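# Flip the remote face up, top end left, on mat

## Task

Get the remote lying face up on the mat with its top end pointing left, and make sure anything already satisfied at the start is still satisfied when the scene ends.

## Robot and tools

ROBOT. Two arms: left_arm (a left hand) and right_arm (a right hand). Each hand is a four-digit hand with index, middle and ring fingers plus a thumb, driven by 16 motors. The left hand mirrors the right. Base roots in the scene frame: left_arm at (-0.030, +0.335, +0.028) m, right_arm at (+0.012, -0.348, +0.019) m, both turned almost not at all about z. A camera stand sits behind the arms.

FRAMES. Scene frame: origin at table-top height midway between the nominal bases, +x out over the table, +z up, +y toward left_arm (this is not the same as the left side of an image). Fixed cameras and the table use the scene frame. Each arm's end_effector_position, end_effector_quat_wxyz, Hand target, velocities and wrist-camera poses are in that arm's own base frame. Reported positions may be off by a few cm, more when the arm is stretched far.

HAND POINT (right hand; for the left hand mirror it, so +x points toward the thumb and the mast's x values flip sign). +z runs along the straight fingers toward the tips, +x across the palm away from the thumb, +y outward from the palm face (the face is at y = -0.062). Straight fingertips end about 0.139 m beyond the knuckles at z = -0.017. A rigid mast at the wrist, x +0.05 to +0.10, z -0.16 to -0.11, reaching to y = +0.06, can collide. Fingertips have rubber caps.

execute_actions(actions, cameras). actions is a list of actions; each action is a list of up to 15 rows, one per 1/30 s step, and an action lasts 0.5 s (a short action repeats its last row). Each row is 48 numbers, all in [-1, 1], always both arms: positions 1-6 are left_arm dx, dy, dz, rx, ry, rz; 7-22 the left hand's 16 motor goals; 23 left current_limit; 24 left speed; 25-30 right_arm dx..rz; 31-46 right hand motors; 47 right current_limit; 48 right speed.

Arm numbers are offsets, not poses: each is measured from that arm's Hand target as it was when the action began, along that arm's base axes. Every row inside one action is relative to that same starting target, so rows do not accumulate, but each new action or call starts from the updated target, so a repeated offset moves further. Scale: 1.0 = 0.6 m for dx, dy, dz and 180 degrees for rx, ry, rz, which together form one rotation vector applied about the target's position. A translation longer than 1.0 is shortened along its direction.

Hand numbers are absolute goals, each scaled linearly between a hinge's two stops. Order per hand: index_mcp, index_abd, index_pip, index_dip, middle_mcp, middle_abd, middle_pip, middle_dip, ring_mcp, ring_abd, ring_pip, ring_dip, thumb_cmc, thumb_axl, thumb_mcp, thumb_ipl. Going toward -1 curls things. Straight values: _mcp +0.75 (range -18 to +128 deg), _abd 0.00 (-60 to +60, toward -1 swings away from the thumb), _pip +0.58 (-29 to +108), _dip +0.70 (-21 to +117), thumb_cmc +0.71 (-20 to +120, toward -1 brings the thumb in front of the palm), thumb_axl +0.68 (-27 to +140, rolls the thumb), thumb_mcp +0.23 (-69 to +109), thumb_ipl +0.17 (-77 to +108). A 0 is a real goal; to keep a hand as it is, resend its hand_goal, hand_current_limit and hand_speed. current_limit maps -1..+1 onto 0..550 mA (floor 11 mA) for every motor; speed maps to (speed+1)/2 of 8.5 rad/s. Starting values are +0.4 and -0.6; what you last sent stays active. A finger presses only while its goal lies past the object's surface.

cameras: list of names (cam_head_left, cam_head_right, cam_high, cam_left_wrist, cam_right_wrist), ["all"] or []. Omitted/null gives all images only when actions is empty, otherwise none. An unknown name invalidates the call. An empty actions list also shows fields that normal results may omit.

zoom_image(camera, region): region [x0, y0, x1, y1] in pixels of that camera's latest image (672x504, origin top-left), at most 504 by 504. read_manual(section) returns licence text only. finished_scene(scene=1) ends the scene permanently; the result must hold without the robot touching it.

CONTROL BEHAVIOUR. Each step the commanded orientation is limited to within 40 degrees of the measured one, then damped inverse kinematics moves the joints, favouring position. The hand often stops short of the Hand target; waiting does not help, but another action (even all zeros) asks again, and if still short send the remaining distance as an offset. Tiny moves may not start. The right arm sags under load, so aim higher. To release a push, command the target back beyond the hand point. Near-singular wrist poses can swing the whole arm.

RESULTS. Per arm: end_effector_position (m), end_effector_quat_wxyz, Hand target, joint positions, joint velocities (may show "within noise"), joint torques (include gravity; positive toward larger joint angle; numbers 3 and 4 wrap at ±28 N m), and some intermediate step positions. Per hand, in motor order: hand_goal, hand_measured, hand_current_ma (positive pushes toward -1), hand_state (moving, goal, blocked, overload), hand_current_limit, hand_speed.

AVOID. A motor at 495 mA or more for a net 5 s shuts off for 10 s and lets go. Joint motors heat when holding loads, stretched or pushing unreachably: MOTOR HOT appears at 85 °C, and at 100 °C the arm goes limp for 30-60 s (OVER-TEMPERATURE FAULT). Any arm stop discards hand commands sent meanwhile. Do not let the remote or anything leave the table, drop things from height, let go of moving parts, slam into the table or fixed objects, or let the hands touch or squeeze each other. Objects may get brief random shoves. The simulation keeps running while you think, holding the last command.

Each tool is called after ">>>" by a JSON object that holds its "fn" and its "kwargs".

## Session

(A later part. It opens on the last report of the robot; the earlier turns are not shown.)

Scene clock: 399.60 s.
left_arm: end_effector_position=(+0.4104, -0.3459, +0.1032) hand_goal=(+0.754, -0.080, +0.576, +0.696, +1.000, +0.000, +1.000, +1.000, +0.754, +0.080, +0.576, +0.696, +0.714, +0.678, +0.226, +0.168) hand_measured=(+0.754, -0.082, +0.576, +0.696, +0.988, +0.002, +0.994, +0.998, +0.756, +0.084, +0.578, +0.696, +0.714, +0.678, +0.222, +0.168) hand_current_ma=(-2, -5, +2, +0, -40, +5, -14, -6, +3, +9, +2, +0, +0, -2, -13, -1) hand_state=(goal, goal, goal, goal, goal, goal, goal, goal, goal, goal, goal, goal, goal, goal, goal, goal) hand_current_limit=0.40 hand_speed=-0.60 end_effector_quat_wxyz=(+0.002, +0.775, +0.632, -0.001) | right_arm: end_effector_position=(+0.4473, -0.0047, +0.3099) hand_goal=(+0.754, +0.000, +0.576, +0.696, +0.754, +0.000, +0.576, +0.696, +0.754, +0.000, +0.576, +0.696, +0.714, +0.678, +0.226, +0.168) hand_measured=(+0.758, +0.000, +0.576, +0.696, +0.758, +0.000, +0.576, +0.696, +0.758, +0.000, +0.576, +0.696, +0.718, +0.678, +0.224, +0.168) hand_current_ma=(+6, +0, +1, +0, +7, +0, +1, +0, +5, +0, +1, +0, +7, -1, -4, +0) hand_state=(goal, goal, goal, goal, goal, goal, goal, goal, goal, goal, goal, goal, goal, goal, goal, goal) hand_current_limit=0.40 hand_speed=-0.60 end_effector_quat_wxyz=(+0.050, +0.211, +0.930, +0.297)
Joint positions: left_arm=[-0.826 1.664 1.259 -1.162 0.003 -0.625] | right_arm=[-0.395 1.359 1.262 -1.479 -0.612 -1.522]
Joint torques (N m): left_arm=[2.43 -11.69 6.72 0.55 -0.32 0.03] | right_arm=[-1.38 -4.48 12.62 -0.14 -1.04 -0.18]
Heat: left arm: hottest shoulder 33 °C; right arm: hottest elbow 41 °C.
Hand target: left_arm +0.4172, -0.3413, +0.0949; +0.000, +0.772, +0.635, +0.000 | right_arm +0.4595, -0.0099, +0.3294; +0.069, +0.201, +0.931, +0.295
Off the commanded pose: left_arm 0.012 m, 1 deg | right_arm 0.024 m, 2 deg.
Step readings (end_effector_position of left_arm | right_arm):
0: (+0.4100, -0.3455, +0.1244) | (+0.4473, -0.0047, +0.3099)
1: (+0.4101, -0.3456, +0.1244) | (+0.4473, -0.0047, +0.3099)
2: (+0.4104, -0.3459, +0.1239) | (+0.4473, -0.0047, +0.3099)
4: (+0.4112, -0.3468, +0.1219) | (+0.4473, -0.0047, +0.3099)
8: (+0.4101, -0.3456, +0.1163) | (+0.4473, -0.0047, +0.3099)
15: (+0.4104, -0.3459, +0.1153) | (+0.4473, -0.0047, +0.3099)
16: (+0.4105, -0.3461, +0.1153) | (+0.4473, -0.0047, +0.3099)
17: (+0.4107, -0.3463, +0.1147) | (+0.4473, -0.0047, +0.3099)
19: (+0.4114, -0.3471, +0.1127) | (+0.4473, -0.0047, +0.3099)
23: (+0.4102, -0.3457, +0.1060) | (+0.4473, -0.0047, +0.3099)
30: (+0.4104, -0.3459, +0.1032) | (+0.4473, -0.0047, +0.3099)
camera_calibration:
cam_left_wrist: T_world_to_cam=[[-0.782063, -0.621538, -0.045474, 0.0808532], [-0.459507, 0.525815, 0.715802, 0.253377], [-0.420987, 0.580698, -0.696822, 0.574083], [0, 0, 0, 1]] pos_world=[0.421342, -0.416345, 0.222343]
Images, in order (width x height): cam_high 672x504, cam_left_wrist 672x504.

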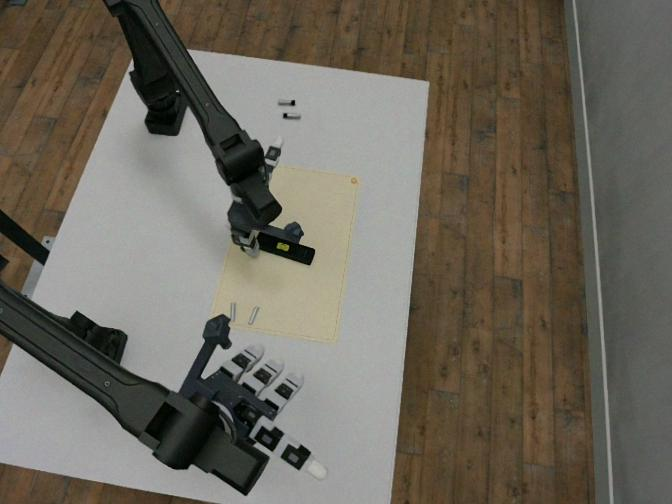

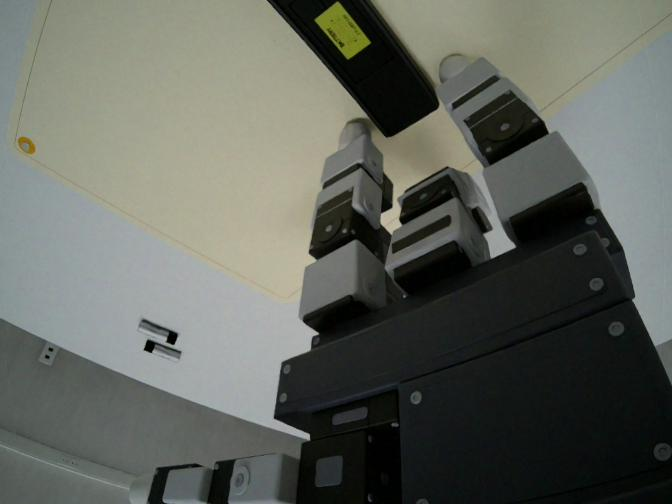

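>>> {"fn": "execute_actions", "kwargs": {"actions": [[[-0.005,0.004,-0.015,0,0,0,0.754,-0.08,0.576,0.696,1,0,1,1,0.754,0.08,0.576,0.696,0.714,0.678,0.226,0.168,0.4,-0.6,0,0,0,0,0,0,0.754,0,0.576,0.696,0.754,0,0.576,0.696,0.754,0,0.576,0.696,0.714,0.678,0.226,0.168,0.4,-0.6]],[[0,0,0,0,0,0,0.754,-0.08,0.576,0.696,1,0,1,1,0.754,0.08,0.576,0.696,0.714,0.678,0.226,0.168,0.4,-0.6,0,0,0,0,0,0,0.754,0,0.576,0.696,0.754,0,0.576,0.696,0.754,0,0.576,0.696,0.714,0.678,0.226,0.168,0.4,-0.6]]], "cameras": ["cam_left_wrist"]}}

>>> {"fn": "zoom_image", "kwargs": {"camera": "cam_left_wrist", "region": [330, 40, 490, 160]}}

Scene clock: 433.07 s.
left_arm: end_effector_position=(+0.4111, -0.3467, +0.1024) hand_goal=(+0.754, -0.080, +0.576, +0.696, +1.000, +0.000, +1.000, +1.000, +0.754, +0.080, +0.576, +0.696, +0.714, +0.678, +0.226, +0.168) hand_measured=(+0.754, -0.080, +0.576, +0.696, +0.988, +0.002, +0.994, +0.998, +0.764, +0.100, +0.582, +0.698, +0.714, +0.678, +0.222, +0.168) hand_current_ma=(+1, -2, +2, +0, -40, +5, -14, -6, +33, +55, +20, +7, +0, -2, -13, -1) hand_state=(goal, goal, goal, goal, goal, goal, goal, goal, goal, goal, goal, goal, goal, goal, goal, goal) hand_current_limit=0.40 hand_speed=-0.60 end_effector_quat_wxyz=(+0.009, +0.775, +0.632, -0.001) | right_arm: end_effector_position=(+0.4473, -0.0047, +0.3099) hand_goal=(+0.754, +0.000, +0.576, +0.696, +0.754, +0.000, +0.576, +0.696, +0.754, +0.000, +0.576, +0.696, +0.714, +0.678, +0.226, +0.168) hand_measured=(+0.758, +0.000, +0.576, +0.696, +0.758, +0.000, +0.576, +0.696, +0.758, +0.000, +0.576, +0.696, +0.718, +0.678, +0.224, +0.168) hand_current_ma=(+6, +0, +1, +0, +7, +0, +1, +0, +5, +0, +1, +0, +7, -1, -4, +0) hand_state=(goal, goal, goal, goal, goal, goal, goal, goal, goal, goal, goal, goal, goal, goal, goal, goal) hand_current_limit=0.40 hand_speed=-0.60 end_effector_quat_wxyz=(+0.050, +0.211, +0.930, +0.297)
Joint positions: left_arm=[-0.826 1.66 1.25 -1.143 0.003 -0.624] | right_arm=[-0.395 1.359 1.262 -1.479 -0.612 -1.522]
Joint torques (N m): left_arm=[2.32 -11.22 5.55 0.92 -0.31 0] | right_arm=[-0.5 -5.77 12.55 -0.03 -1.04 -0.16]
Heat: left arm: hottest shoulder 32 °C; right arm: hottest elbow 42 °C.
Hand target: left_arm +0.4143, -0.3390, +0.0860; +0.000, +0.772, +0.635, +0.000 | right_arm +0.4595, -0.0099, +0.3294; +0.069, +0.201, +0.931, +0.295
Off the commanded pose: left_arm 0.019 m, 1 deg | right_arm 0.024 m, 2 deg.
Step readings (end_effector_position of left_arm | right_arm):
0: (+0.4104, -0.3459, +0.1032) | (+0.4473, -0.0047, +0.3099)
1: (+0.4105, -0.3460, +0.1032) | (+0.4473, -0.0047, +0.3099)
2: (+0.4105, -0.3460, +0.1029) | (+0.4473, -0.0047, +0.3099)
4: (+0.4109, -0.3464, +0.1021) | (+0.4473, -0.0047, +0.3099)
8: (+0.4112, -0.3467, +0.1021) | (+0.4473, -0.0047, +0.3099)
15: (+0.4110, -0.3466, +0.1021) | (+0.4473, -0.0047, +0.3099)
16: (+0.4110, -0.3466, +0.1021) | (+0.4473, -0.0047, +0.3099)
17: (+0.4110, -0.3466, +0.1023) | (+0.4473, -0.0047, +0.3099)
19: (+0.4110, -0.3466, +0.1023) | (+0.4473, -0.0047, +0.3099)
23: (+0.4111, -0.3467, +0.1024) | (+0.4473, -0.0047, +0.3099)
30: (+0.4111, -0.3467, +0.1024) | (+0.4473, -0.0047, +0.3099)
camera_calibration:
cam_left_wrist: T_world_to_cam=[[-0.781859, -0.621716, -0.0465383, 0.0808662], [-0.465825, 0.532938, 0.706388, 0.260713], [-0.41437, 0.573975, -0.706293, 0.570206], [0, 0, 0, 1]] pos_world=[0.420949, -0.415952, 0.222332]
Images, in order (width x height): cam_left_wrist 672x504.

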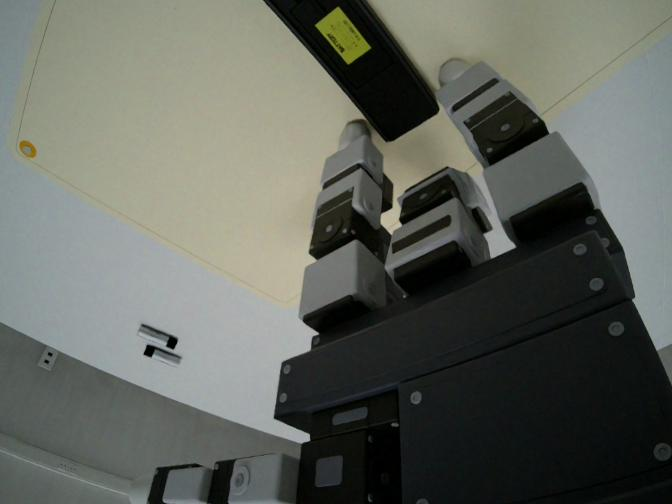

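Scaled by 3.150 from the camera's 672x504 image, which has a finer 960x720 frame.

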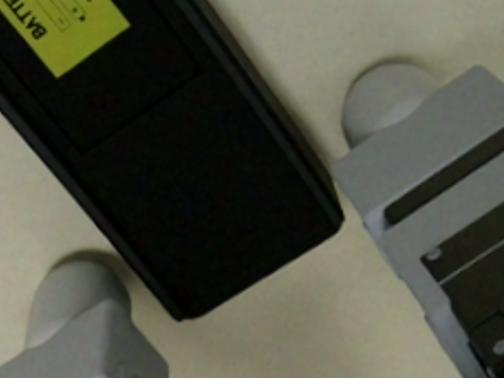

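>>> {"fn": "execute_actions", "kwargs": {"actions": [[[0,0,0.022,0,0,0,0.754,-0.08,0.576,0.696,1,0,1,1,0.754,0.08,0.576,0.696,0.714,0.678,0.226,0.168,0.4,-0.6,0,0,0,0,0,0,0.754,0,0.576,0.696,0.754,0,0.576,0.696,0.754,0,0.576,0.696,0.714,0.678,0.226,0.168,0.4,-0.6]],[[0,0,0.004,0,0,0,0.754,-0.12,0.576,0.696,1,0,1,1,0.754,0.12,0.576,0.696,0.714,0.678,0.226,0.168,0.4,-0.8,0,0,0,0,0,0,0.754,0,0.576,0.696,0.754,0,0.576,0.696,0.754,0,0.576,0.696,0.714,0.678,0.226,0.168,0.4,-0.6]]], "cameras": ["cam_left_wrist"]}}

>>> {"fn": "zoom_image", "kwargs": {"camera": "cam_left_wrist", "region": [330, 40, 490, 160]}}

Scene clock: 503.77 s.
left_arm: end_effector_position=(+0.4102, -0.3458, +0.1024) hand_goal=(+0.754, -0.120, +0.576, +0.696, +1.000, +0.000, +1.000, +1.000, +0.754, +0.120, +0.576, +0.696, +0.714, +0.678, +0.226, +0.168) hand_measured=(+0.754, -0.116, +0.576, +0.696, +0.988, +0.002, +0.994, +0.998, +0.762, +0.102, +0.582, +0.698, +0.714, +0.678, +0.222, +0.168) hand_current_ma=(-2, +10, +2, +0, -40, +5, -14, -6, +25, -49, +20, +7, +0, -2, -13, -1) hand_state=(goal, goal, goal, goal, goal, goal, goal, goal, goal, goal, goal, goal, goal, goal, goal, goal) hand_current_limit=0.40 hand_speed=-0.80 end_effector_quat_wxyz=(+0.006, +0.775, +0.632, -0.001) | right_arm: end_effector_position=(+0.4473, -0.0047, +0.3099) hand_goal=(+0.754, +0.000, +0.576, +0.696, +0.754, +0.000, +0.576, +0.696, +0.754, +0.000, +0.576, +0.696, +0.714, +0.678, +0.226, +0.168) hand_measured=(+0.758, +0.000, +0.576, +0.696, +0.758, +0.000, +0.576, +0.696, +0.758, +0.000, +0.576, +0.696, +0.718, +0.678, +0.224, +0.168) hand_current_ma=(+6, +0, +1, +0, +7, +0, +1, +0, +5, +0, +1, +0, +7, -1, -4, +0) hand_state=(goal, goal, goal, goal, goal, goal, goal, goal, goal, goal, goal, goal, goal, goal, goal, goal) hand_current_limit=0.40 hand_speed=-0.60 end_effector_quat_wxyz=(+0.050, +0.211, +0.930, +0.297)
Joint positions: left_arm=[-0.826 1.66 1.25 -1.148 0.003 -0.624] | right_arm=[-0.395 1.359 1.262 -1.479 -0.612 -1.522]
Joint torques (N m): left_arm=[2.37 -12.4 7.42 -0.46 -0.34 0] | right_arm=[-1.55 -4.89 12.51 -0.14 -1.03 -0.22]
Heat: left arm: hottest shoulder 31 °C; right arm: hottest elbow 43 °C.
Hand target: left_arm +0.4143, -0.3390, +0.1015; +0.000, +0.772, +0.635, +0.000 | right_arm +0.4595, -0.0099, +0.3294; +0.069, +0.201, +0.931, +0.295
Off the commanded pose: left_arm 0.008 m, 1 deg | right_arm 0.024 m, 2 deg.
Step readings (end_effector_position of left_arm | right_arm):
0: (+0.4111, -0.3467, +0.1024) | (+0.4473, -0.0047, +0.3099)
1: (+0.4111, -0.3467, +0.1024) | (+0.4473, -0.0047, +0.3099)
2: (+0.4111, -0.3467, +0.1026) | (+0.4473, -0.0047, +0.3099)
4: (+0.4111, -0.3467, +0.1028) | (+0.4473, -0.0047, +0.3099)
8: (+0.4109, -0.3465, +0.1027) | (+0.4473, -0.0047, +0.3099)
15: (+0.4109, -0.3464, +0.1027) | (+0.4473, -0.0047, +0.3099)
16: (+0.4108, -0.3463, +0.1026) | (+0.4473, -0.0047, +0.3099)
17: (+0.4108, -0.3463, +0.1026) | (+0.4473, -0.0047, +0.3099)
19: (+0.4106, -0.3462, +0.1026) | (+0.4473, -0.0047, +0.3099)
23: (+0.4103, -0.3459, +0.1025) | (+0.4473, -0.0047, +0.3099)
30: (+0.4102, -0.3458, +0.1024) | (+0.4473, -0.0047, +0.3099)
camera_calibration:
cam_left_wrist: T_world_to_cam=[[-0.782014, -0.621574, -0.0458188, 0.0807408], [-0.463421, 0.530729, 0.709625, 0.257702], [-0.416767, 0.57617, -0.703088, 0.570779], [0, 0, 0, 1]] pos_world=[0.420447, -0.41545, 0.222136]
Images, in order (width x height): cam_left_wrist 672x504.

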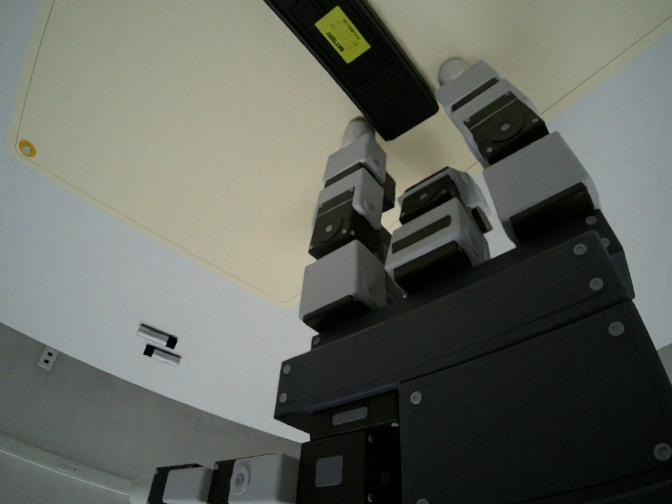

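Scaled by 3.150 from the camera's 672x504 image, which has a finer 960x720 frame.

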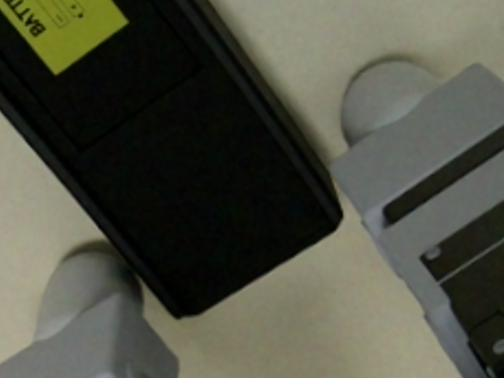

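>>> {"fn": "execute_actions", "kwargs": {"actions": [[[-0.002,0,0.01,0,0,0,0.754,-0.09,0.576,0.696,1,0,1,1,0.754,0.09,0.576,0.696,0.714,0.678,0.226,0.168,0.4,-0.8,0,0,0,0,0,0,0.754,0,0.576,0.696,0.754,0,0.576,0.696,0.754,0,0.576,0.696,0.714,0.678,0.226,0.168,0.4,-0.6]],[[0,0,0,0,0,0,0.754,-0.12,0.576,0.696,1,0,1,1,0.754,0.12,0.576,0.696,0.714,0.678,0.226,0.168,0.4,-0.8,0,0,0,0,0,0,0.754,0,0.576,0.696,0.754,0,0.576,0.696,0.754,0,0.576,0.696,0.714,0.678,0.226,0.168,0.4,-0.6]]], "cameras": ["cam_left_wrist"]}}

>>> {"fn": "zoom_image", "kwargs": {"camera": "cam_left_wrist", "region": [330, 40, 490, 160]}}

Scene clock: 537.73 s.
left_arm: end_effector_position=(+0.4082, -0.3437, +0.1025) hand_goal=(+0.754, -0.120, +0.576, +0.696, +1.000, +0.000, +1.000, +1.000, +0.754, +0.120, +0.576, +0.696, +0.714, +0.678, +0.226, +0.168) hand_measured=(+0.754, -0.116, +0.576, +0.696, +0.988, +0.002, +0.994, +0.998, +0.750, +0.084, +0.576, +0.696, +0.714, +0.678, +0.222, +0.168) hand_current_ma=(-2, +10, +2, +0, -40, +5, -14, -6, -10, -114, -2, +2, +0, -2, -13, -1) hand_state=(goal, goal, goal, goal, goal, goal, goal, goal, goal, blocked, goal, goal, goal, goal, goal, goal) hand_current_limit=0.40 hand_speed=-0.80 end_effector_quat_wxyz=(+0.001, +0.775, +0.632, -0.002) | right_arm: end_effector_position=(+0.4473, -0.0047, +0.3099) hand_goal=(+0.754, +0.000, +0.576, +0.696, +0.754, +0.000, +0.576, +0.696, +0.754, +0.000, +0.576, +0.696, +0.714, +0.678, +0.226, +0.168) hand_measured=(+0.758, +0.000, +0.576, +0.696, +0.758, +0.000, +0.576, +0.696, +0.758, +0.000, +0.576, +0.696, +0.718, +0.678, +0.224, +0.168) hand_current_ma=(+6, +0, +1, +0, +7, +0, +1, +0, +5, +0, +1, +0, +7, -1, -4, +0) hand_state=(goal, goal, goal, goal, goal, goal, goal, goal, goal, goal, goal, goal, goal, goal, goal, goal) hand_current_limit=0.40 hand_speed=-0.60 end_effector_quat_wxyz=(+0.050, +0.211, +0.930, +0.297)
Joint positions: left_arm=[-0.826 1.658 1.25 -1.16 0.003 -0.624] | right_arm=[-0.395 1.359 1.262 -1.479 -0.612 -1.522]
Joint torques (N m): left_arm=[2.14 -12.75 7.92 -0.62 -0.33 -0.01] | right_arm=[-0.85 -4.72 12.4 -0.05 -1.03 -0.14]
Heat: left arm: hottest shoulder 32 °C; right arm: hottest elbow 44 °C.
Hand target: left_arm +0.4131, -0.3390, +0.1074; +0.000, +0.772, +0.635, +0.000 | right_arm +0.4595, -0.0099, +0.3294; +0.069, +0.201, +0.931, +0.295
Off the commanded pose: left_arm 0.008 m, 1 deg | right_arm 0.024 m, 2 deg.
Step readings (end_effector_position of left_arm | right_arm):
0: (+0.4102, -0.3458, +0.1024) | (+0.4473, -0.0047, +0.3099)
1: (+0.4102, -0.3458, +0.1024) | (+0.4473, -0.0047, +0.3099)
2: (+0.4099, -0.3454, +0.1025) | (+0.4473, -0.0047, +0.3099)
4: (+0.4091, -0.3446, +0.1028) | (+0.4473, -0.0047, +0.3099)
8: (+0.4084, -0.3438, +0.1026) | (+0.4473, -0.0047, +0.3099)
15: (+0.4082, -0.3436, +0.1025) | (+0.4473, -0.0047, +0.3099)
16: (+0.4082, -0.3436, +0.1025) | (+0.4473, -0.0047, +0.3099)
17: (+0.4082, -0.3437, +0.1025) | (+0.4473, -0.0047, +0.3099)
19: (+0.4082, -0.3437, +0.1025) | (+0.4473, -0.0047, +0.3099)
23: (+0.4082, -0.3437, +0.1025) | (+0.4473, -0.0047, +0.3099)
30: (+0.4082, -0.3437, +0.1025) | (+0.4473, -0.0047, +0.3099)
camera_calibration:
cam_left_wrist: T_world_to_cam=[[-0.782347, -0.621241, -0.0446444, 0.0806202], [-0.45821, 0.525522, 0.716847, 0.250955], [-0.421873, 0.58128, -0.6958, 0.571921], [0, 0, 0, 1]] pos_world=[0.419341, -0.414244, 0.221645]
Images, in order (width x height): cam_left_wrist 672x504.

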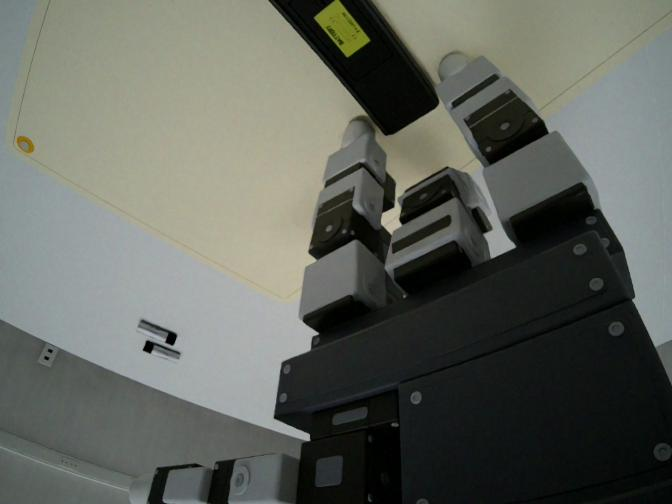

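Scaled by 3.150 from the camera's 672x504 image, which has a finer 960x720 frame.

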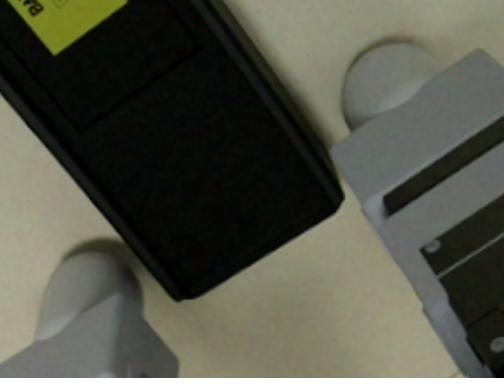

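>>> {"fn": "execute_actions", "kwargs": {"actions": [[[0,0,0.05,0,0,0,0.754,-0.08,0.576,0.696,1,0,1,1,0.754,0.08,0.576,0.696,0.714,0.678,0.226,0.168,0.4,-0.6,0,0,0,0,0,0,0.754,0,0.576,0.696,0.754,0,0.576,0.696,0.754,0,0.576,0.696,0.714,0.678,0.226,0.168,0.4,-0.6]],[[0,0,-0.02,0,0,0,0.754,-0.08,0.576,0.696,1,0,1,1,0.754,0.08,0.576,0.696,0.714,0.678,0.226,0.168,0.4,-0.8,0,0,0,0,0,0,0.754,0,0.576,0.696,0.754,0,0.576,0.696,0.754,0,0.576,0.696,0.714,0.678,0.226,0.168,0.4,-0.6]],[[0,0,-0.038,0,0,0,0.754,-0.08,0.576,0.696,1,0,1,1,0.754,0.08,0.576,0.696,0.714,0.678,0.226,0.168,0.4,-0.8,0,0,0,0,0,0,0.754,0,0.576,0.696,0.754,0,0.576,0.696,0.754,0,0.576,0.696,0.714,0.678,0.226,0.168,0.4,-0.6]]], "cameras": ["cam_left_wrist"]}}

>>> {"fn": "zoom_image", "kwargs": {"camera": "cam_left_wrist", "region": [330, 40, 490, 160]}}

Scene clock: 545.90 s.
left_arm: end_effector_position=(+0.4075, -0.3429, +0.1106) hand_goal=(+0.754, -0.080, +0.576, +0.696, +1.000, +0.000, +1.000, +1.000, +0.754, +0.080, +0.576, +0.696, +0.714, +0.678, +0.226, +0.168) hand_measured=(+0.754, -0.082, +0.576, +0.696, +0.988, +0.002, +0.994, +0.998, +0.750, +0.076, +0.572, +0.696, +0.714, +0.678, +0.222, +0.168) hand_current_ma=(-2, -6, +2, +0, -38, +5, -14, -6, -12, -7, -8, -2, +0, -2, -13, -1) hand_state=(goal, goal, goal, goal, goal, goal, goal, goal, goal, goal, goal, goal, goal, goal, goal, goal) hand_current_limit=0.40 hand_speed=-0.80 end_effector_quat_wxyz=(+0.003, +0.775, +0.632, -0.001) | right_arm: end_effector_position=(+0.4473, -0.0047, +0.3099) hand_goal=(+0.754, +0.000, +0.576, +0.696, +0.754, +0.000, +0.576, +0.696, +0.754, +0.000, +0.576, +0.696, +0.714, +0.678, +0.226, +0.168) hand_measured=(+0.758, +0.000, +0.576, +0.696, +0.758, +0.000, +0.576, +0.696, +0.758, +0.000, +0.576, +0.696, +0.718, +0.678, +0.224, +0.168) hand_current_ma=(+6, +0, +1, +0, +7, +0, +1, +0, +5, +0, +1, +0, +7, -1, -4, +0) hand_state=(goal, goal, goal, goal, goal, goal, goal, goal, goal, goal, goal, goal, goal, goal, goal, goal) hand_current_limit=0.40 hand_speed=-0.60 end_effector_quat_wxyz=(+0.050, +0.211, +0.930, +0.297)
Joint positions: left_arm=[-0.826 1.646 1.257 -1.176 0.003 -0.624] | right_arm=[-0.395 1.359 1.262 -1.479 -0.612 -1.522]
Joint torques (N m): left_arm=[2.37 -11.4 6.82 0.42 -0.32 -0.02] | right_arm=[-0.38 -4.78 12.46 -0.09 -1.04 -0.2]
Heat: left arm: hottest shoulder 33 °C; right arm: hottest elbow 44 °C.
Hand target: left_arm +0.4131, -0.3390, +0.1026; +0.000, +0.772, +0.635, +0.000 | right_arm +0.4595, -0.0099, +0.3294; +0.069, +0.201, +0.931, +0.295
Off the commanded pose: left_arm 0.010 m, 1 deg | right_arm 0.024 m, 2 deg.
Step readings (end_effector_position of left_arm | right_arm):
0: (+0.4082, -0.3437, +0.1025) | (+0.4473, -0.0047, +0.3099)
1: (+0.4081, -0.3436, +0.1027) | (+0.4473, -0.0047, +0.3099)
2: (+0.4072, -0.3426, +0.1027) | (+0.4473, -0.0047, +0.3099)
4: (+0.4034, -0.3384, +0.1028) | (+0.4473, -0.0047, +0.3099)
8: (+0.3973, -0.3318, +0.1047) | (+0.4473, -0.0047, +0.3099)
15: (+0.3982, -0.3328, +0.1128) | (+0.4473, -0.0047, +0.3099)
16: (+0.3982, -0.3328, +0.1131) | (+0.4473, -0.0047, +0.3099)
17: (+0.3982, -0.3328, +0.1131) | (+0.4473, -0.0047, +0.3099)
19: (+0.3982, -0.3328, +0.1131) | (+0.4473, -0.0047, +0.3099)
23: (+0.3989, -0.3335, +0.1132) | (+0.4473, -0.0047, +0.3099)
30: (+0.3994, -0.3341, +0.1134) | (+0.4473, -0.0047, +0.3099)
31: (+0.3995, -0.3342, +0.1134) | (+0.4473, -0.0047, +0.3099)
32: (+0.4004, -0.3351, +0.1136) | (+0.4473, -0.0047, +0.3099)
34: (+0.4032, -0.3382, +0.1145) | (+0.4473, -0.0047, +0.3099)
38: (+0.4077, -0.3431, +0.1155) | (+0.4473, -0.0047, +0.3099)
45: (+0.4075, -0.3429, +0.1117) | (+0.4473, -0.0047, +0.3099)
camera_calibration:
cam_left_wrist: T_world_to_cam=[[-0.782255, -0.621312, -0.0452506, 0.0809752], [-0.45974, 0.526759, 0.714957, 0.245729], [-0.420375, 0.580082, -0.697703, 0.575981], [0, 0, 0, 1]] pos_world=[0.418443, -0.413245, 0.229842]
Images, in order (width x height): cam_left_wrist 672x504.

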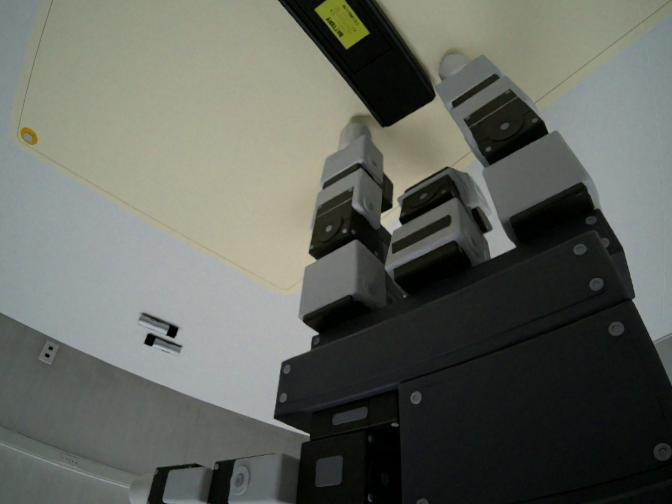

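Scaled by 3.150 from the camera's 672x504 image, which has a finer 960x720 frame.

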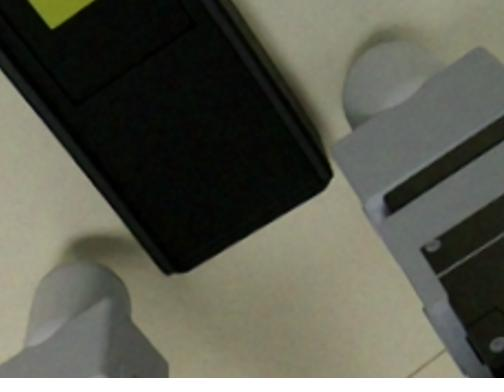

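>>> {"fn": "execute_actions", "kwargs": {"actions": [[[0,0,-0.008,0,0,0,0.754,-0.08,0.576,0.696,1,0,1,1,0.754,0.08,0.576,0.696,0.714,0.678,0.226,0.168,0.4,-0.8,0,0,0,0,0,0,0.754,0,0.576,0.696,0.754,0,0.576,0.696,0.754,0,0.576,0.696,0.714,0.678,0.226,0.168,0.4,-0.6]],[[0,0,0,0,0,0,0.754,-0.13,0.576,0.696,1,0,1,1,0.754,0.13,0.576,0.696,0.714,0.678,0.226,0.168,0.4,-0.8,0,0,0,0,0,0,0.754,0,0.576,0.696,0.754,0,0.576,0.696,0.754,0,0.576,0.696,0.714,0.678,0.226,0.168,0.4,-0.6]],[[0,0,0,0,0,0,0.754,-0.17,0.576,0.696,1,0,1,1,0.754,0.17,0.576,0.696,0.714,0.678,0.226,0.168,0.4,-0.8,0,0,0,0,0,0,0.754,0,0.576,0.696,0.754,0,0.576,0.696,0.754,0,0.576,0.696,0.714,0.678,0.226,0.168,0.4,-0.6]]], "cameras": ["cam_left_wrist"]}}

>>> {"fn": "zoom_image", "kwargs": {"camera": "cam_left_wrist", "region": [330, 40, 490, 160]}}

Scene clock: 559.67 s.
left_arm: end_effector_position=(+0.4077, -0.3431, +0.1062) hand_goal=(+0.754, -0.170, +0.576, +0.696, +1.000, +0.000, +1.000, +1.000, +0.754, +0.170, +0.576, +0.696, +0.714, +0.678, +0.226, +0.168) hand_measured=(+0.754, -0.160, +0.576, +0.696, +0.988, +0.002, +0.994, +0.998, +0.750, +0.158, +0.574, +0.696, +0.714, +0.678, +0.222, +0.168) hand_current_ma=(-2, +24, +2, +0, -38, +5, -14, -6, -11, -30, -7, -2, +0, -2, -13, -1) hand_state=(goal, goal, goal, goal, goal, goal, goal, goal, goal, goal, goal, goal, goal, goal, goal, goal) hand_current_limit=0.40 hand_speed=-0.80 end_effector_quat_wxyz=(+0.003, +0.775, +0.632, -0.001) | right_arm: end_effector_position=(+0.4473, -0.0047, +0.3099) hand_goal=(+0.754, +0.000, +0.576, +0.696, +0.754, +0.000, +0.576, +0.696, +0.754, +0.000, +0.576, +0.696, +0.714, +0.678, +0.226, +0.168) hand_measured=(+0.758, +0.000, +0.576, +0.696, +0.758, +0.000, +0.576, +0.696, +0.758, +0.000, +0.576, +0.696, +0.718, +0.678, +0.224, +0.168) hand_current_ma=(+6, +0, +1, +0, +7, +0, +1, +0, +5, +0, +1, +0, +7, -1, -4, +0) hand_state=(goal, goal, goal, goal, goal, goal, goal, goal, goal, goal, goal, goal, goal, goal, goal, goal) hand_current_limit=0.40 hand_speed=-0.60 end_effector_quat_wxyz=(+0.050, +0.211, +0.930, +0.297)
Joint positions: left_arm=[-0.826 1.651 1.25 -1.164 0.003 -0.624] | right_arm=[-0.395 1.359 1.262 -1.479 -0.612 -1.522]
Joint torques (N m): left_arm=[2.2 -11.58 6.76 0.55 -0.32 -0.02] | right_arm=[-2.14 -5.01 12.6 -0.05 -1.03 -0.15]
Heat: left arm: hottest shoulder 32 °C; right arm: hottest elbow 44 °C.
Hand target: left_arm +0.4131, -0.3390, +0.0979; +0.000, +0.772, +0.635, +0.000 | right_arm +0.4595, -0.0099, +0.3294; +0.069, +0.201, +0.931, +0.295
Off the commanded pose: left_arm 0.011 m, 1 deg | right_arm 0.024 m, 2 deg.
Step readings (end_effector_position of left_arm | right_arm):
0: (+0.4076, -0.3429, +0.1106) | (+0.4473, -0.0047, +0.3099)
1: (+0.4076, -0.3429, +0.1106) | (+0.4473, -0.0047, +0.3099)
2: (+0.4077, -0.3430, +0.1105) | (+0.4473, -0.0047, +0.3099)
4: (+0.4080, -0.3434, +0.1101) | (+0.4473, -0.0047, +0.3099)
8: (+0.4077, -0.3431, +0.1081) | (+0.4473, -0.0047, +0.3099)
15: (+0.4077, -0.3430, +0.1061) | (+0.4473, -0.0047, +0.3099)
16: (+0.4077, -0.3431, +0.1062) | (+0.4473, -0.0047, +0.3099)
17: (+0.4077, -0.3431, +0.1062) | (+0.4473, -0.0047, +0.3099)
19: (+0.4077, -0.3431, +0.1062) | (+0.4473, -0.0047, +0.3099)
23: (+0.4077, -0.3431, +0.1062) | (+0.4473, -0.0047, +0.3099)
30: (+0.4077, -0.3431, +0.1062) | (+0.4473, -0.0047, +0.3099)
31: (+0.4077, -0.3431, +0.1062) | (+0.4473, -0.0047, +0.3099)
32: (+0.4077, -0.3431, +0.1062) | (+0.4473, -0.0047, +0.3099)
34: (+0.4077, -0.3431, +0.1062) | (+0.4473, -0.0047, +0.3099)
38: (+0.4077, -0.3431, +0.1062) | (+0.4473, -0.0047, +0.3099)
45: (+0.4077, -0.3431, +0.1062) | (+0.4473, -0.0047, +0.3099)
camera_calibration:
cam_left_wrist: T_world_to_cam=[[-0.782223, -0.621352, -0.0452772, 0.0807728], [-0.460253, 0.527374, 0.714174, 0.249548], [-0.419875, 0.579482, -0.698502, 0.572804], [0, 0, 0, 1]] pos_world=[0.418543, -0.413346, 0.225541]
Images, in order (width x height): cam_left_wrist 672x504.

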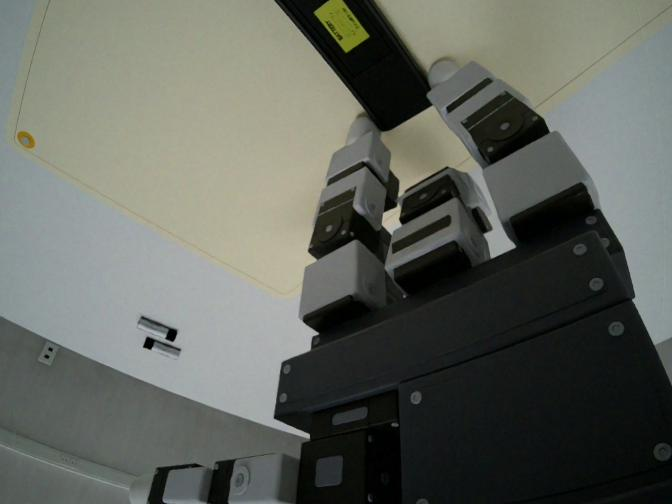

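Scaled by 3.150 from the camera's 672x504 image, which has a finer 960x720 frame.

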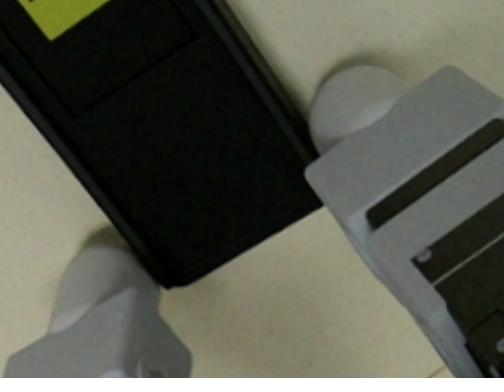

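>>> {"fn": "execute_actions", "kwargs": {"actions": [[[0,0,0,0,0,0,0.754,-0.22,0.576,0.696,1,0,1,1,0.754,0.22,0.576,0.696,0.714,0.678,0.226,0.168,0.4,-0.8,0,0,0,0,0,0,0.754,0,0.576,0.696,0.754,0,0.576,0.696,0.754,0,0.576,0.696,0.714,0.678,0.226,0.168,0.4,-0.6]],[[0,0,0,0,0,0,0.754,-0.28,0.576,0.696,1,0,1,1,0.754,0.28,0.576,0.696,0.714,0.678,0.226,0.168,0.4,-0.8,0,0,0,0,0,0,0.754,0,0.576,0.696,0.754,0,0.576,0.696,0.754,0,0.576,0.696,0.714,0.678,0.226,0.168,0.4,-0.6]]], "cameras": ["cam_left_wrist"]}}

>>> {"fn": "zoom_image", "kwargs": {"camera": "cam_left_wrist", "region": [330, 40, 490, 160]}}

Scene clock: 567.03 s.
left_arm: end_effector_position=(+0.4077, -0.3431, +0.1062) hand_goal=(+0.754, -0.280, +0.576, +0.696, +1.000, +0.000, +1.000, +1.000, +0.754, +0.280, +0.576, +0.696, +0.714, +0.678, +0.226, +0.168) hand_measured=(+0.754, -0.166, +0.576, +0.696, +0.988, +0.002, +0.994, +0.998, +0.750, +0.166, +0.574, +0.696, +0.714, +0.678, +0.222, +0.168) hand_current_ma=(-2, +385, +2, +0, -38, +5, -14, -6, -11, -385, -7, -2, +0, -2, -13, -1) hand_state=(goal, blocked, goal, goal, goal, goal, goal, goal, goal, blocked, goal, goal, goal, goal, goal, goal) hand_current_limit=0.40 hand_speed=-0.80 end_effector_quat_wxyz=(+0.003, +0.775, +0.632, -0.001) | right_arm: end_effector_position=(+0.4473, -0.0047, +0.3099) hand_goal=(+0.754, +0.000, +0.576, +0.696, +0.754, +0.000, +0.576, +0.696, +0.754, +0.000, +0.576, +0.696, +0.714, +0.678, +0.226, +0.168) hand_measured=(+0.758, +0.000, +0.576, +0.696, +0.758, +0.000, +0.576, +0.696, +0.758, +0.000, +0.576, +0.696, +0.718, +0.678, +0.224, +0.168) hand_current_ma=(+6, +0, +1, +0, +7, +0, +1, +0, +5, +0, +1, +0, +7, -1, -4, +0) hand_state=(goal, goal, goal, goal, goal, goal, goal, goal, goal, goal, goal, goal, goal, goal, goal, goal) hand_current_limit=0.40 hand_speed=-0.60 end_effector_quat_wxyz=(+0.050, +0.211, +0.930, +0.297)
Joint positions: left_arm=[-0.826 1.651 1.25 -1.164 0.003 -0.624] | right_arm=[-0.395 1.359 1.262 -1.479 -0.612 -1.522]
Joint torques (N m): left_arm=[2.32 -11.58 6.78 0.53 -0.33 -0.02] | right_arm=[-0.79 -4.42 12.67 -0.09 -0.98 -0.19]
Heat: left arm: hottest shoulder 32 °C; right arm: hottest elbow 44 °C.
Hand target: left_arm +0.4131, -0.3390, +0.0980; +0.000, +0.772, +0.635, +0.000 | right_arm +0.4595, -0.0099, +0.3294; +0.069, +0.201, +0.931, +0.295
Off the commanded pose: left_arm 0.011 m, 1 deg | right_arm 0.024 m, 2 deg.
Step readings (end_effector_position of left_arm | right_arm):
0: (+0.4077, -0.3431, +0.1062) | (+0.4473, -0.0047, +0.3099)
1: (+0.4077, -0.3431, +0.1062) | (+0.4473, -0.0047, +0.3099)
2: (+0.4077, -0.3431, +0.1062) | (+0.4473, -0.0047, +0.3099)
4: (+0.4077, -0.3431, +0.1062) | (+0.4473, -0.0047, +0.3099)
8: (+0.4077, -0.3431, +0.1062) | (+0.4473, -0.0047, +0.3099)
15: (+0.4077, -0.3431, +0.1062) | (+0.4473, -0.0047, +0.3099)
16: (+0.4077, -0.3431, +0.1062) | (+0.4473, -0.0047, +0.3099)
17: (+0.4077, -0.3431, +0.1062) | (+0.4473, -0.0047, +0.3099)
19: (+0.4077, -0.3431, +0.1062) | (+0.4473, -0.0047, +0.3099)
23: (+0.4077, -0.3431, +0.1062) | (+0.4473, -0.0047, +0.3099)
30: (+0.4077, -0.3431, +0.1062) | (+0.4473, -0.0047, +0.3099)
camera_calibration:
cam_left_wrist: T_world_to_cam=[[-0.782223, -0.621352, -0.0452772, 0.0807728], [-0.460253, 0.527374, 0.714174, 0.249548], [-0.419875, 0.579482, -0.698502, 0.572804], [0, 0, 0, 1]] pos_world=[0.418543, -0.413346, 0.225541]
Images, in order (width x height): cam_left_wrist 672x504.

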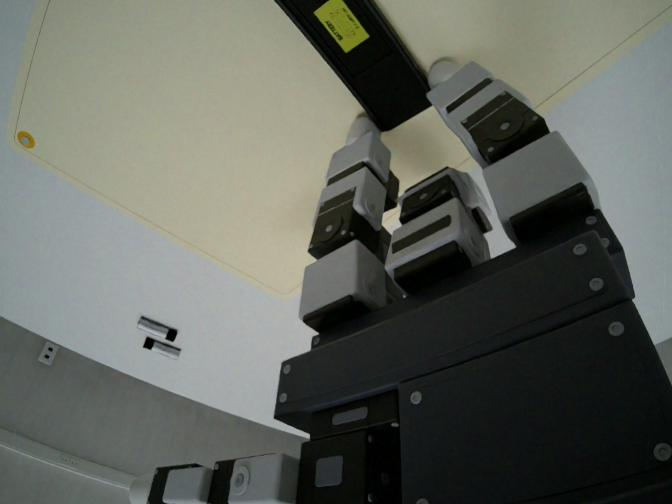

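Scaled by 3.150 from the camera's 672x504 image, which has a finer 960x720 frame.

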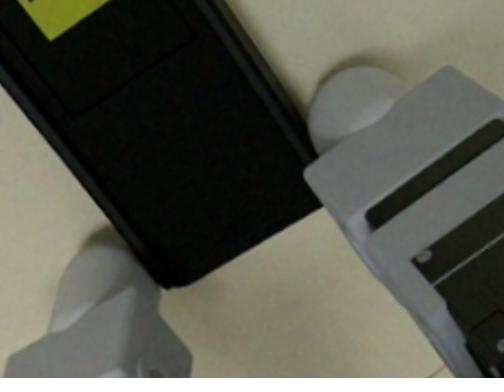

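>>> {"fn": "execute_actions", "kwargs": {"actions": [[[0.003,0,0.03,0,0,0,0.754,-0.28,0.576,0.696,1,0,1,1,0.754,0.28,0.576,0.696,0.714,0.678,0.226,0.168,0.4,-0.8,0,0,0,0,0,0,0.754,0,0.576,0.696,0.754,0,0.576,0.696,0.754,0,0.576,0.696,0.714,0.678,0.226,0.168,0.4,-0.6]],[[0.003,0,0.04,0,0,0,0.754,-0.28,0.576,0.696,1,0,1,1,0.754,0.28,0.576,0.696,0.714,0.678,0.226,0.168,0.4,-0.8,0,0,0,0,0,0,0.754,0,0.576,0.696,0.754,0,0.576,0.696,0.754,0,0.576,0.696,0.714,0.678,0.226,0.168,0.4,-0.6]]], "cameras": ["cam_left_wrist","cam_high","cam_head_right"]}}

>>> {"fn": "zoom_image", "kwargs": {"camera": "cam_high", "region": [190, 180, 350, 300]}}

Scene clock: 576.07 s.
left_arm: end_effector_position=(+0.3996, -0.3329, +0.1117) hand_goal=(+0.754, -0.280, +0.576, +0.696, +1.000, +0.000, +1.000, +1.000, +0.754, +0.280, +0.576, +0.696, +0.714, +0.678, +0.226, +0.168) hand_measured=(+0.748, -0.166, +0.574, +0.696, +0.988, +0.002, +0.994, +0.998, +0.752, +0.168, +0.574, +0.696, +0.714, +0.678, +0.222, +0.168) hand_current_ma=(-19, +385, -6, +0, -38, +5, -14, -6, -4, -385, -4, -2, +0, -2, -13, -1) hand_state=(goal, blocked, goal, goal, goal, goal, goal, goal, goal, blocked, goal, goal, goal, goal, goal, goal) hand_current_limit=0.40 hand_speed=-0.80 end_effector_quat_wxyz=(-0.028, +0.774, +0.632, -0.003) | right_arm: end_effector_position=(+0.4473, -0.0047, +0.3099) hand_goal=(+0.754, +0.000, +0.576, +0.696, +0.754, +0.000, +0.576, +0.696, +0.754, +0.000, +0.576, +0.696, +0.714, +0.678, +0.226, +0.168) hand_measured=(+0.758, +0.000, +0.576, +0.696, +0.758, +0.000, +0.576, +0.696, +0.758, +0.000, +0.576, +0.696, +0.718, +0.678, +0.224, +0.168) hand_current_ma=(+6, +0, +1, +0, +7, +0, +1, +0, +5, +0, +1, +0, +7, -1, -4, +0) hand_state=(goal, goal, goal, goal, goal, goal, goal, goal, goal, goal, goal, goal, goal, goal, goal, goal) hand_current_limit=0.40 hand_speed=-0.60 end_effector_quat_wxyz=(+0.050, +0.211, +0.930, +0.297)
Joint positions: left_arm=[-0.824 1.648 1.271 -1.249 0.003 -0.622] | right_arm=[-0.395 1.359 1.262 -1.479 -0.612 -1.522]
Joint torques (N m): left_arm=[2.43 -13.86 10.81 -0.47 -0.35 0] | right_arm=[-0.79 -5.42 12.63 0.14 -0.99 -0.17]
Heat: left arm: hottest shoulder 32 °C; right arm: hottest elbow 44 °C.
Hand target: left_arm +0.4166, -0.3389, +0.1398; -0.001, +0.772, +0.635, +0.000 | right_arm +0.4595, -0.0099, +0.3294; +0.069, +0.201, +0.931, +0.295
Off the commanded pose: left_arm 0.034 m, 3 deg | right_arm 0.024 m, 2 deg.
Step readings (end_effector_position of left_arm | right_arm):
0: (+0.4077, -0.3431, +0.1062) | (+0.4473, -0.0047, +0.3099)
1: (+0.4077, -0.3431, +0.1062) | (+0.4473, -0.0047, +0.3099)
2: (+0.4077, -0.3431, +0.1062) | (+0.4473, -0.0047, +0.3099)
4: (+0.4074, -0.3423, +0.1060) | (+0.4473, -0.0047, +0.3099)
8: (+0.4053, -0.3401, +0.1053) | (+0.4473, -0.0047, +0.3099)
15: (+0.4045, -0.3392, +0.1051) | (+0.4473, -0.0047, +0.3099)
16: (+0.4044, -0.3391, +0.1050) | (+0.4473, -0.0047, +0.3099)
17: (+0.4036, -0.3383, +0.1049) | (+0.4473, -0.0047, +0.3099)
19: (+0.4013, -0.3355, +0.1051) | (+0.4473, -0.0047, +0.3099)
23: (+0.3993, -0.3328, +0.1078) | (+0.4473, -0.0047, +0.3099)
30: (+0.3998, -0.3331, +0.1117) | (+0.4473, -0.0047, +0.3099)
camera_calibration:
cam_left_wrist: T_world_to_cam=[[-0.784026, -0.619376, -0.0409543, 0.0818976], [-0.429608, 0.493821, 0.756028, 0.20839], [-0.448041, 0.61034, -0.653257, 0.583823], [0, 0, 0, 1]] pos_world=[0.415313, -0.408512, 0.227192]
Images, in order (width x height): cam_head_right 672x504, cam_high 672x504, cam_left_wrist 672x504.

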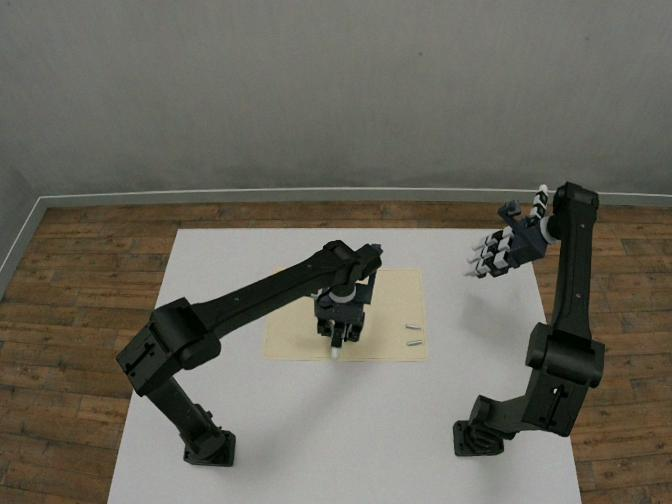

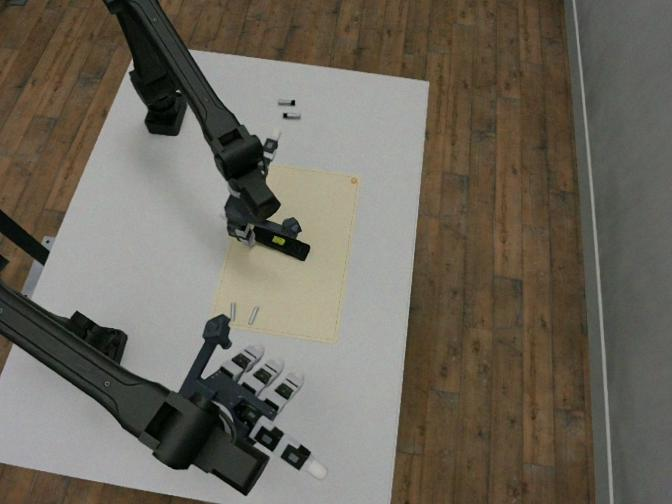

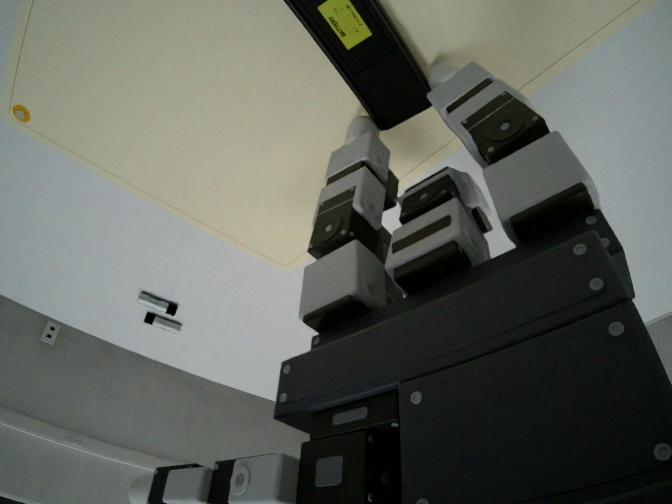

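Scaled by 3.150 from the camera's 672x504 image, which has a finer 960x720 frame.

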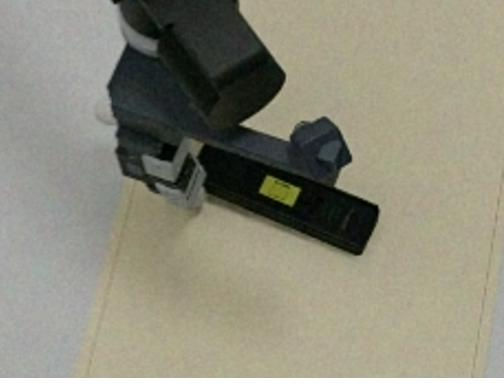

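>>> {"fn": "execute_actions", "kwargs": {"actions": [[[0.003,0,0.05,0,0,0,0.754,-0.28,0.576,0.696,1,0,1,1,0.754,0.28,0.576,0.696,0.714,0.678,0.226,0.168,0.4,-0.8,0,0,0,0,0,0,0.754,0,0.576,0.696,0.754,0,0.576,0.696,0.754,0,0.576,0.696,0.714,0.678,0.226,0.168,0.4,-0.6]],[[0.003,0,0.05,0,0,0,0.754,-0.28,0.576,0.696,1,0,1,1,0.754,0.28,0.576,0.696,0.714,0.678,0.226,0.168,0.4,-0.8,0,0,0,0,0,0,0.754,0,0.576,0.696,0.754,0,0.576,0.696,0.754,0,0.576,0.696,0.714,0.678,0.226,0.168,0.4,-0.6]]], "cameras": ["cam_left_wrist","cam_high","cam_head_right"]}}

>>> {"fn": "zoom_image", "kwargs": {"camera": "cam_high", "region": [190, 180, 350, 300]}}

Scene clock: 585.00 s.
left_arm: end_effector_position=(+0.4061, -0.3351, +0.1734) hand_goal=(+0.754, -0.280, +0.576, +0.696, +1.000, +0.000, +1.000, +1.000, +0.754, +0.280, +0.576, +0.696, +0.714, +0.678, +0.226, +0.168) hand_measured=(+0.750, -0.166, +0.574, +0.696, +0.988, +0.002, +0.994, +0.998, +0.750, +0.168, +0.574, +0.696, +0.714, +0.678, +0.222, +0.168) hand_current_ma=(-8, +385, -4, +0, -37, +5, -14, -6, -12, -385, -3, -2, +0, -2, -13, -1) hand_state=(goal, blocked, goal, goal, goal, goal, goal, goal, goal, blocked, goal, goal, goal, goal, goal, goal) hand_current_limit=0.40 hand_speed=-0.80 end_effector_quat_wxyz=(-0.025, +0.774, +0.633, -0.002) | right_arm: end_effector_position=(+0.4473, -0.0047, +0.3099) hand_goal=(+0.754, +0.000, +0.576, +0.696, +0.754, +0.000, +0.576, +0.696, +0.754, +0.000, +0.576, +0.696, +0.714, +0.678, +0.226, +0.168) hand_measured=(+0.758, +0.000, +0.576, +0.696, +0.758, +0.000, +0.576, +0.696, +0.758, +0.000, +0.576, +0.696, +0.718, +0.678, +0.224, +0.168) hand_current_ma=(+6, +0, +1, +0, +7, +0, +1, +0, +5, +0, +1, +0, +7, -1, -4, +0) hand_state=(goal, goal, goal, goal, goal, goal, goal, goal, goal, goal, goal, goal, goal, goal, goal, goal) hand_current_limit=0.40 hand_speed=-0.60 end_effector_quat_wxyz=(+0.050, +0.211, +0.930, +0.297)
Joint positions: left_arm=[-0.817 1.612 1.395 -1.403 0.002 -0.617] | right_arm=[-0.395 1.359 1.262 -1.479 -0.612 -1.522]
Joint torques (N m): left_arm=[2.43 -13.27 11.26 -0.49 -0.31 0.02] | right_arm=[-1.85 -5.66 12.72 -0.17 -1.01 -0.2]
Heat: left arm: hottest shoulder 32 °C; right arm: hottest elbow 45 °C.
Hand target: left_arm +0.4203, -0.3389, +0.1999; +0.000, +0.772, +0.635, +0.000 | right_arm +0.4595, -0.0099, +0.3294; +0.069, +0.201, +0.931, +0.295
Off the commanded pose: left_arm 0.030 m, 3 deg | right_arm 0.024 m, 2 deg.
Step readings (end_effector_position of left_arm | right_arm):
0: (+0.3996, -0.3329, +0.1117) | (+0.4473, -0.0047, +0.3099)
1: (+0.3995, -0.3329, +0.1118) | (+0.4473, -0.0047, +0.3099)
2: (+0.3992, -0.3322, +0.1128) | (+0.4473, -0.0047, +0.3099)
4: (+0.3990, -0.3317, +0.1172) | (+0.4473, -0.0047, +0.3099)
8: (+0.4012, -0.3330, +0.1328) | (+0.4473, -0.0047, +0.3099)
15: (+0.4038, -0.3350, +0.1474) | (+0.4473, -0.0047, +0.3099)
16: (+0.4037, -0.3348, +0.1475) | (+0.4473, -0.0047, +0.3099)
17: (+0.4033, -0.3341, +0.1483) | (+0.4473, -0.0047, +0.3099)
19: (+0.4021, -0.3329, +0.1518) | (+0.4473, -0.0047, +0.3099)
23: (+0.4045, -0.3342, +0.1647) | (+0.4473, -0.0047, +0.3099)
30: (+0.4066, -0.3356, +0.1736) | (+0.4473, -0.0047, +0.3099)
camera_calibration:
cam_left_wrist: T_world_to_cam=[[-0.783169, -0.620373, -0.0422351, 0.0876922], [-0.433725, 0.496344, 0.752014, 0.168797], [-0.445566, 0.607272, -0.657792, 0.627128], [0, 0, 0, 1]] pos_world=[0.421316, -0.410217, 0.289286]
Images, in order (width x height): cam_head_right 672x504, cam_high 672x504, cam_left_wrist 672x504.

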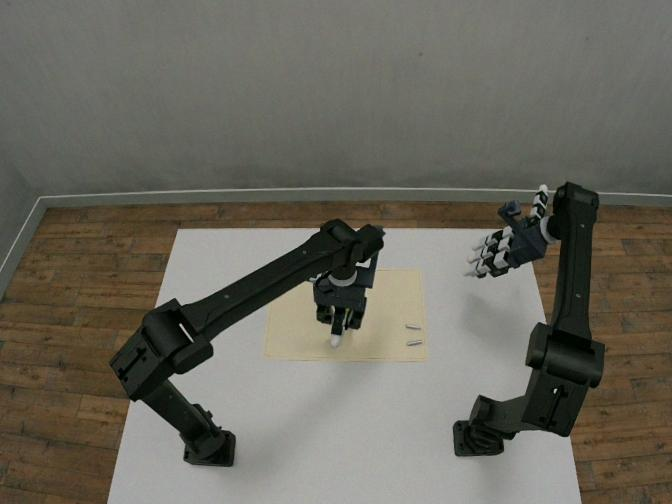

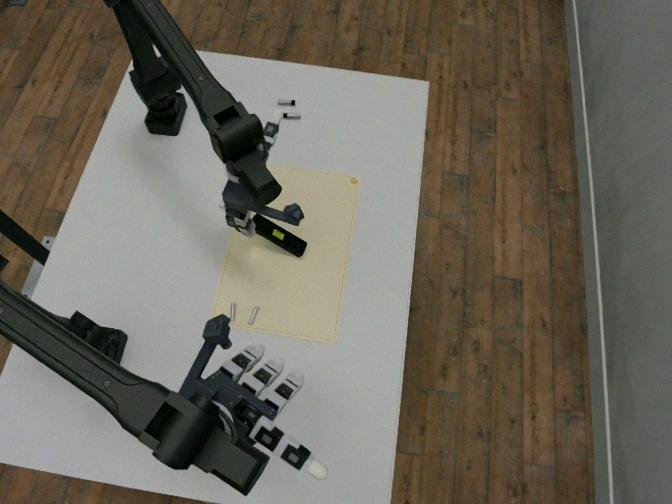

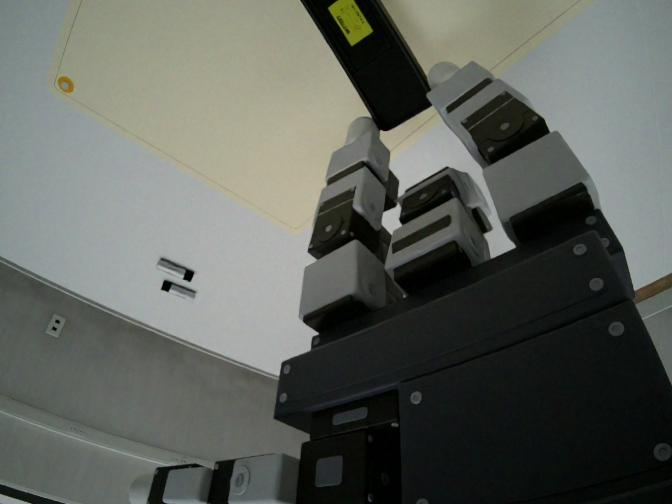

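Scaled by 3.150 from the camera's 672x504 image, which has a finer 960x720 frame.

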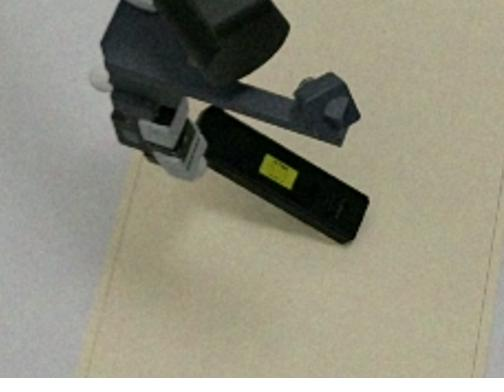

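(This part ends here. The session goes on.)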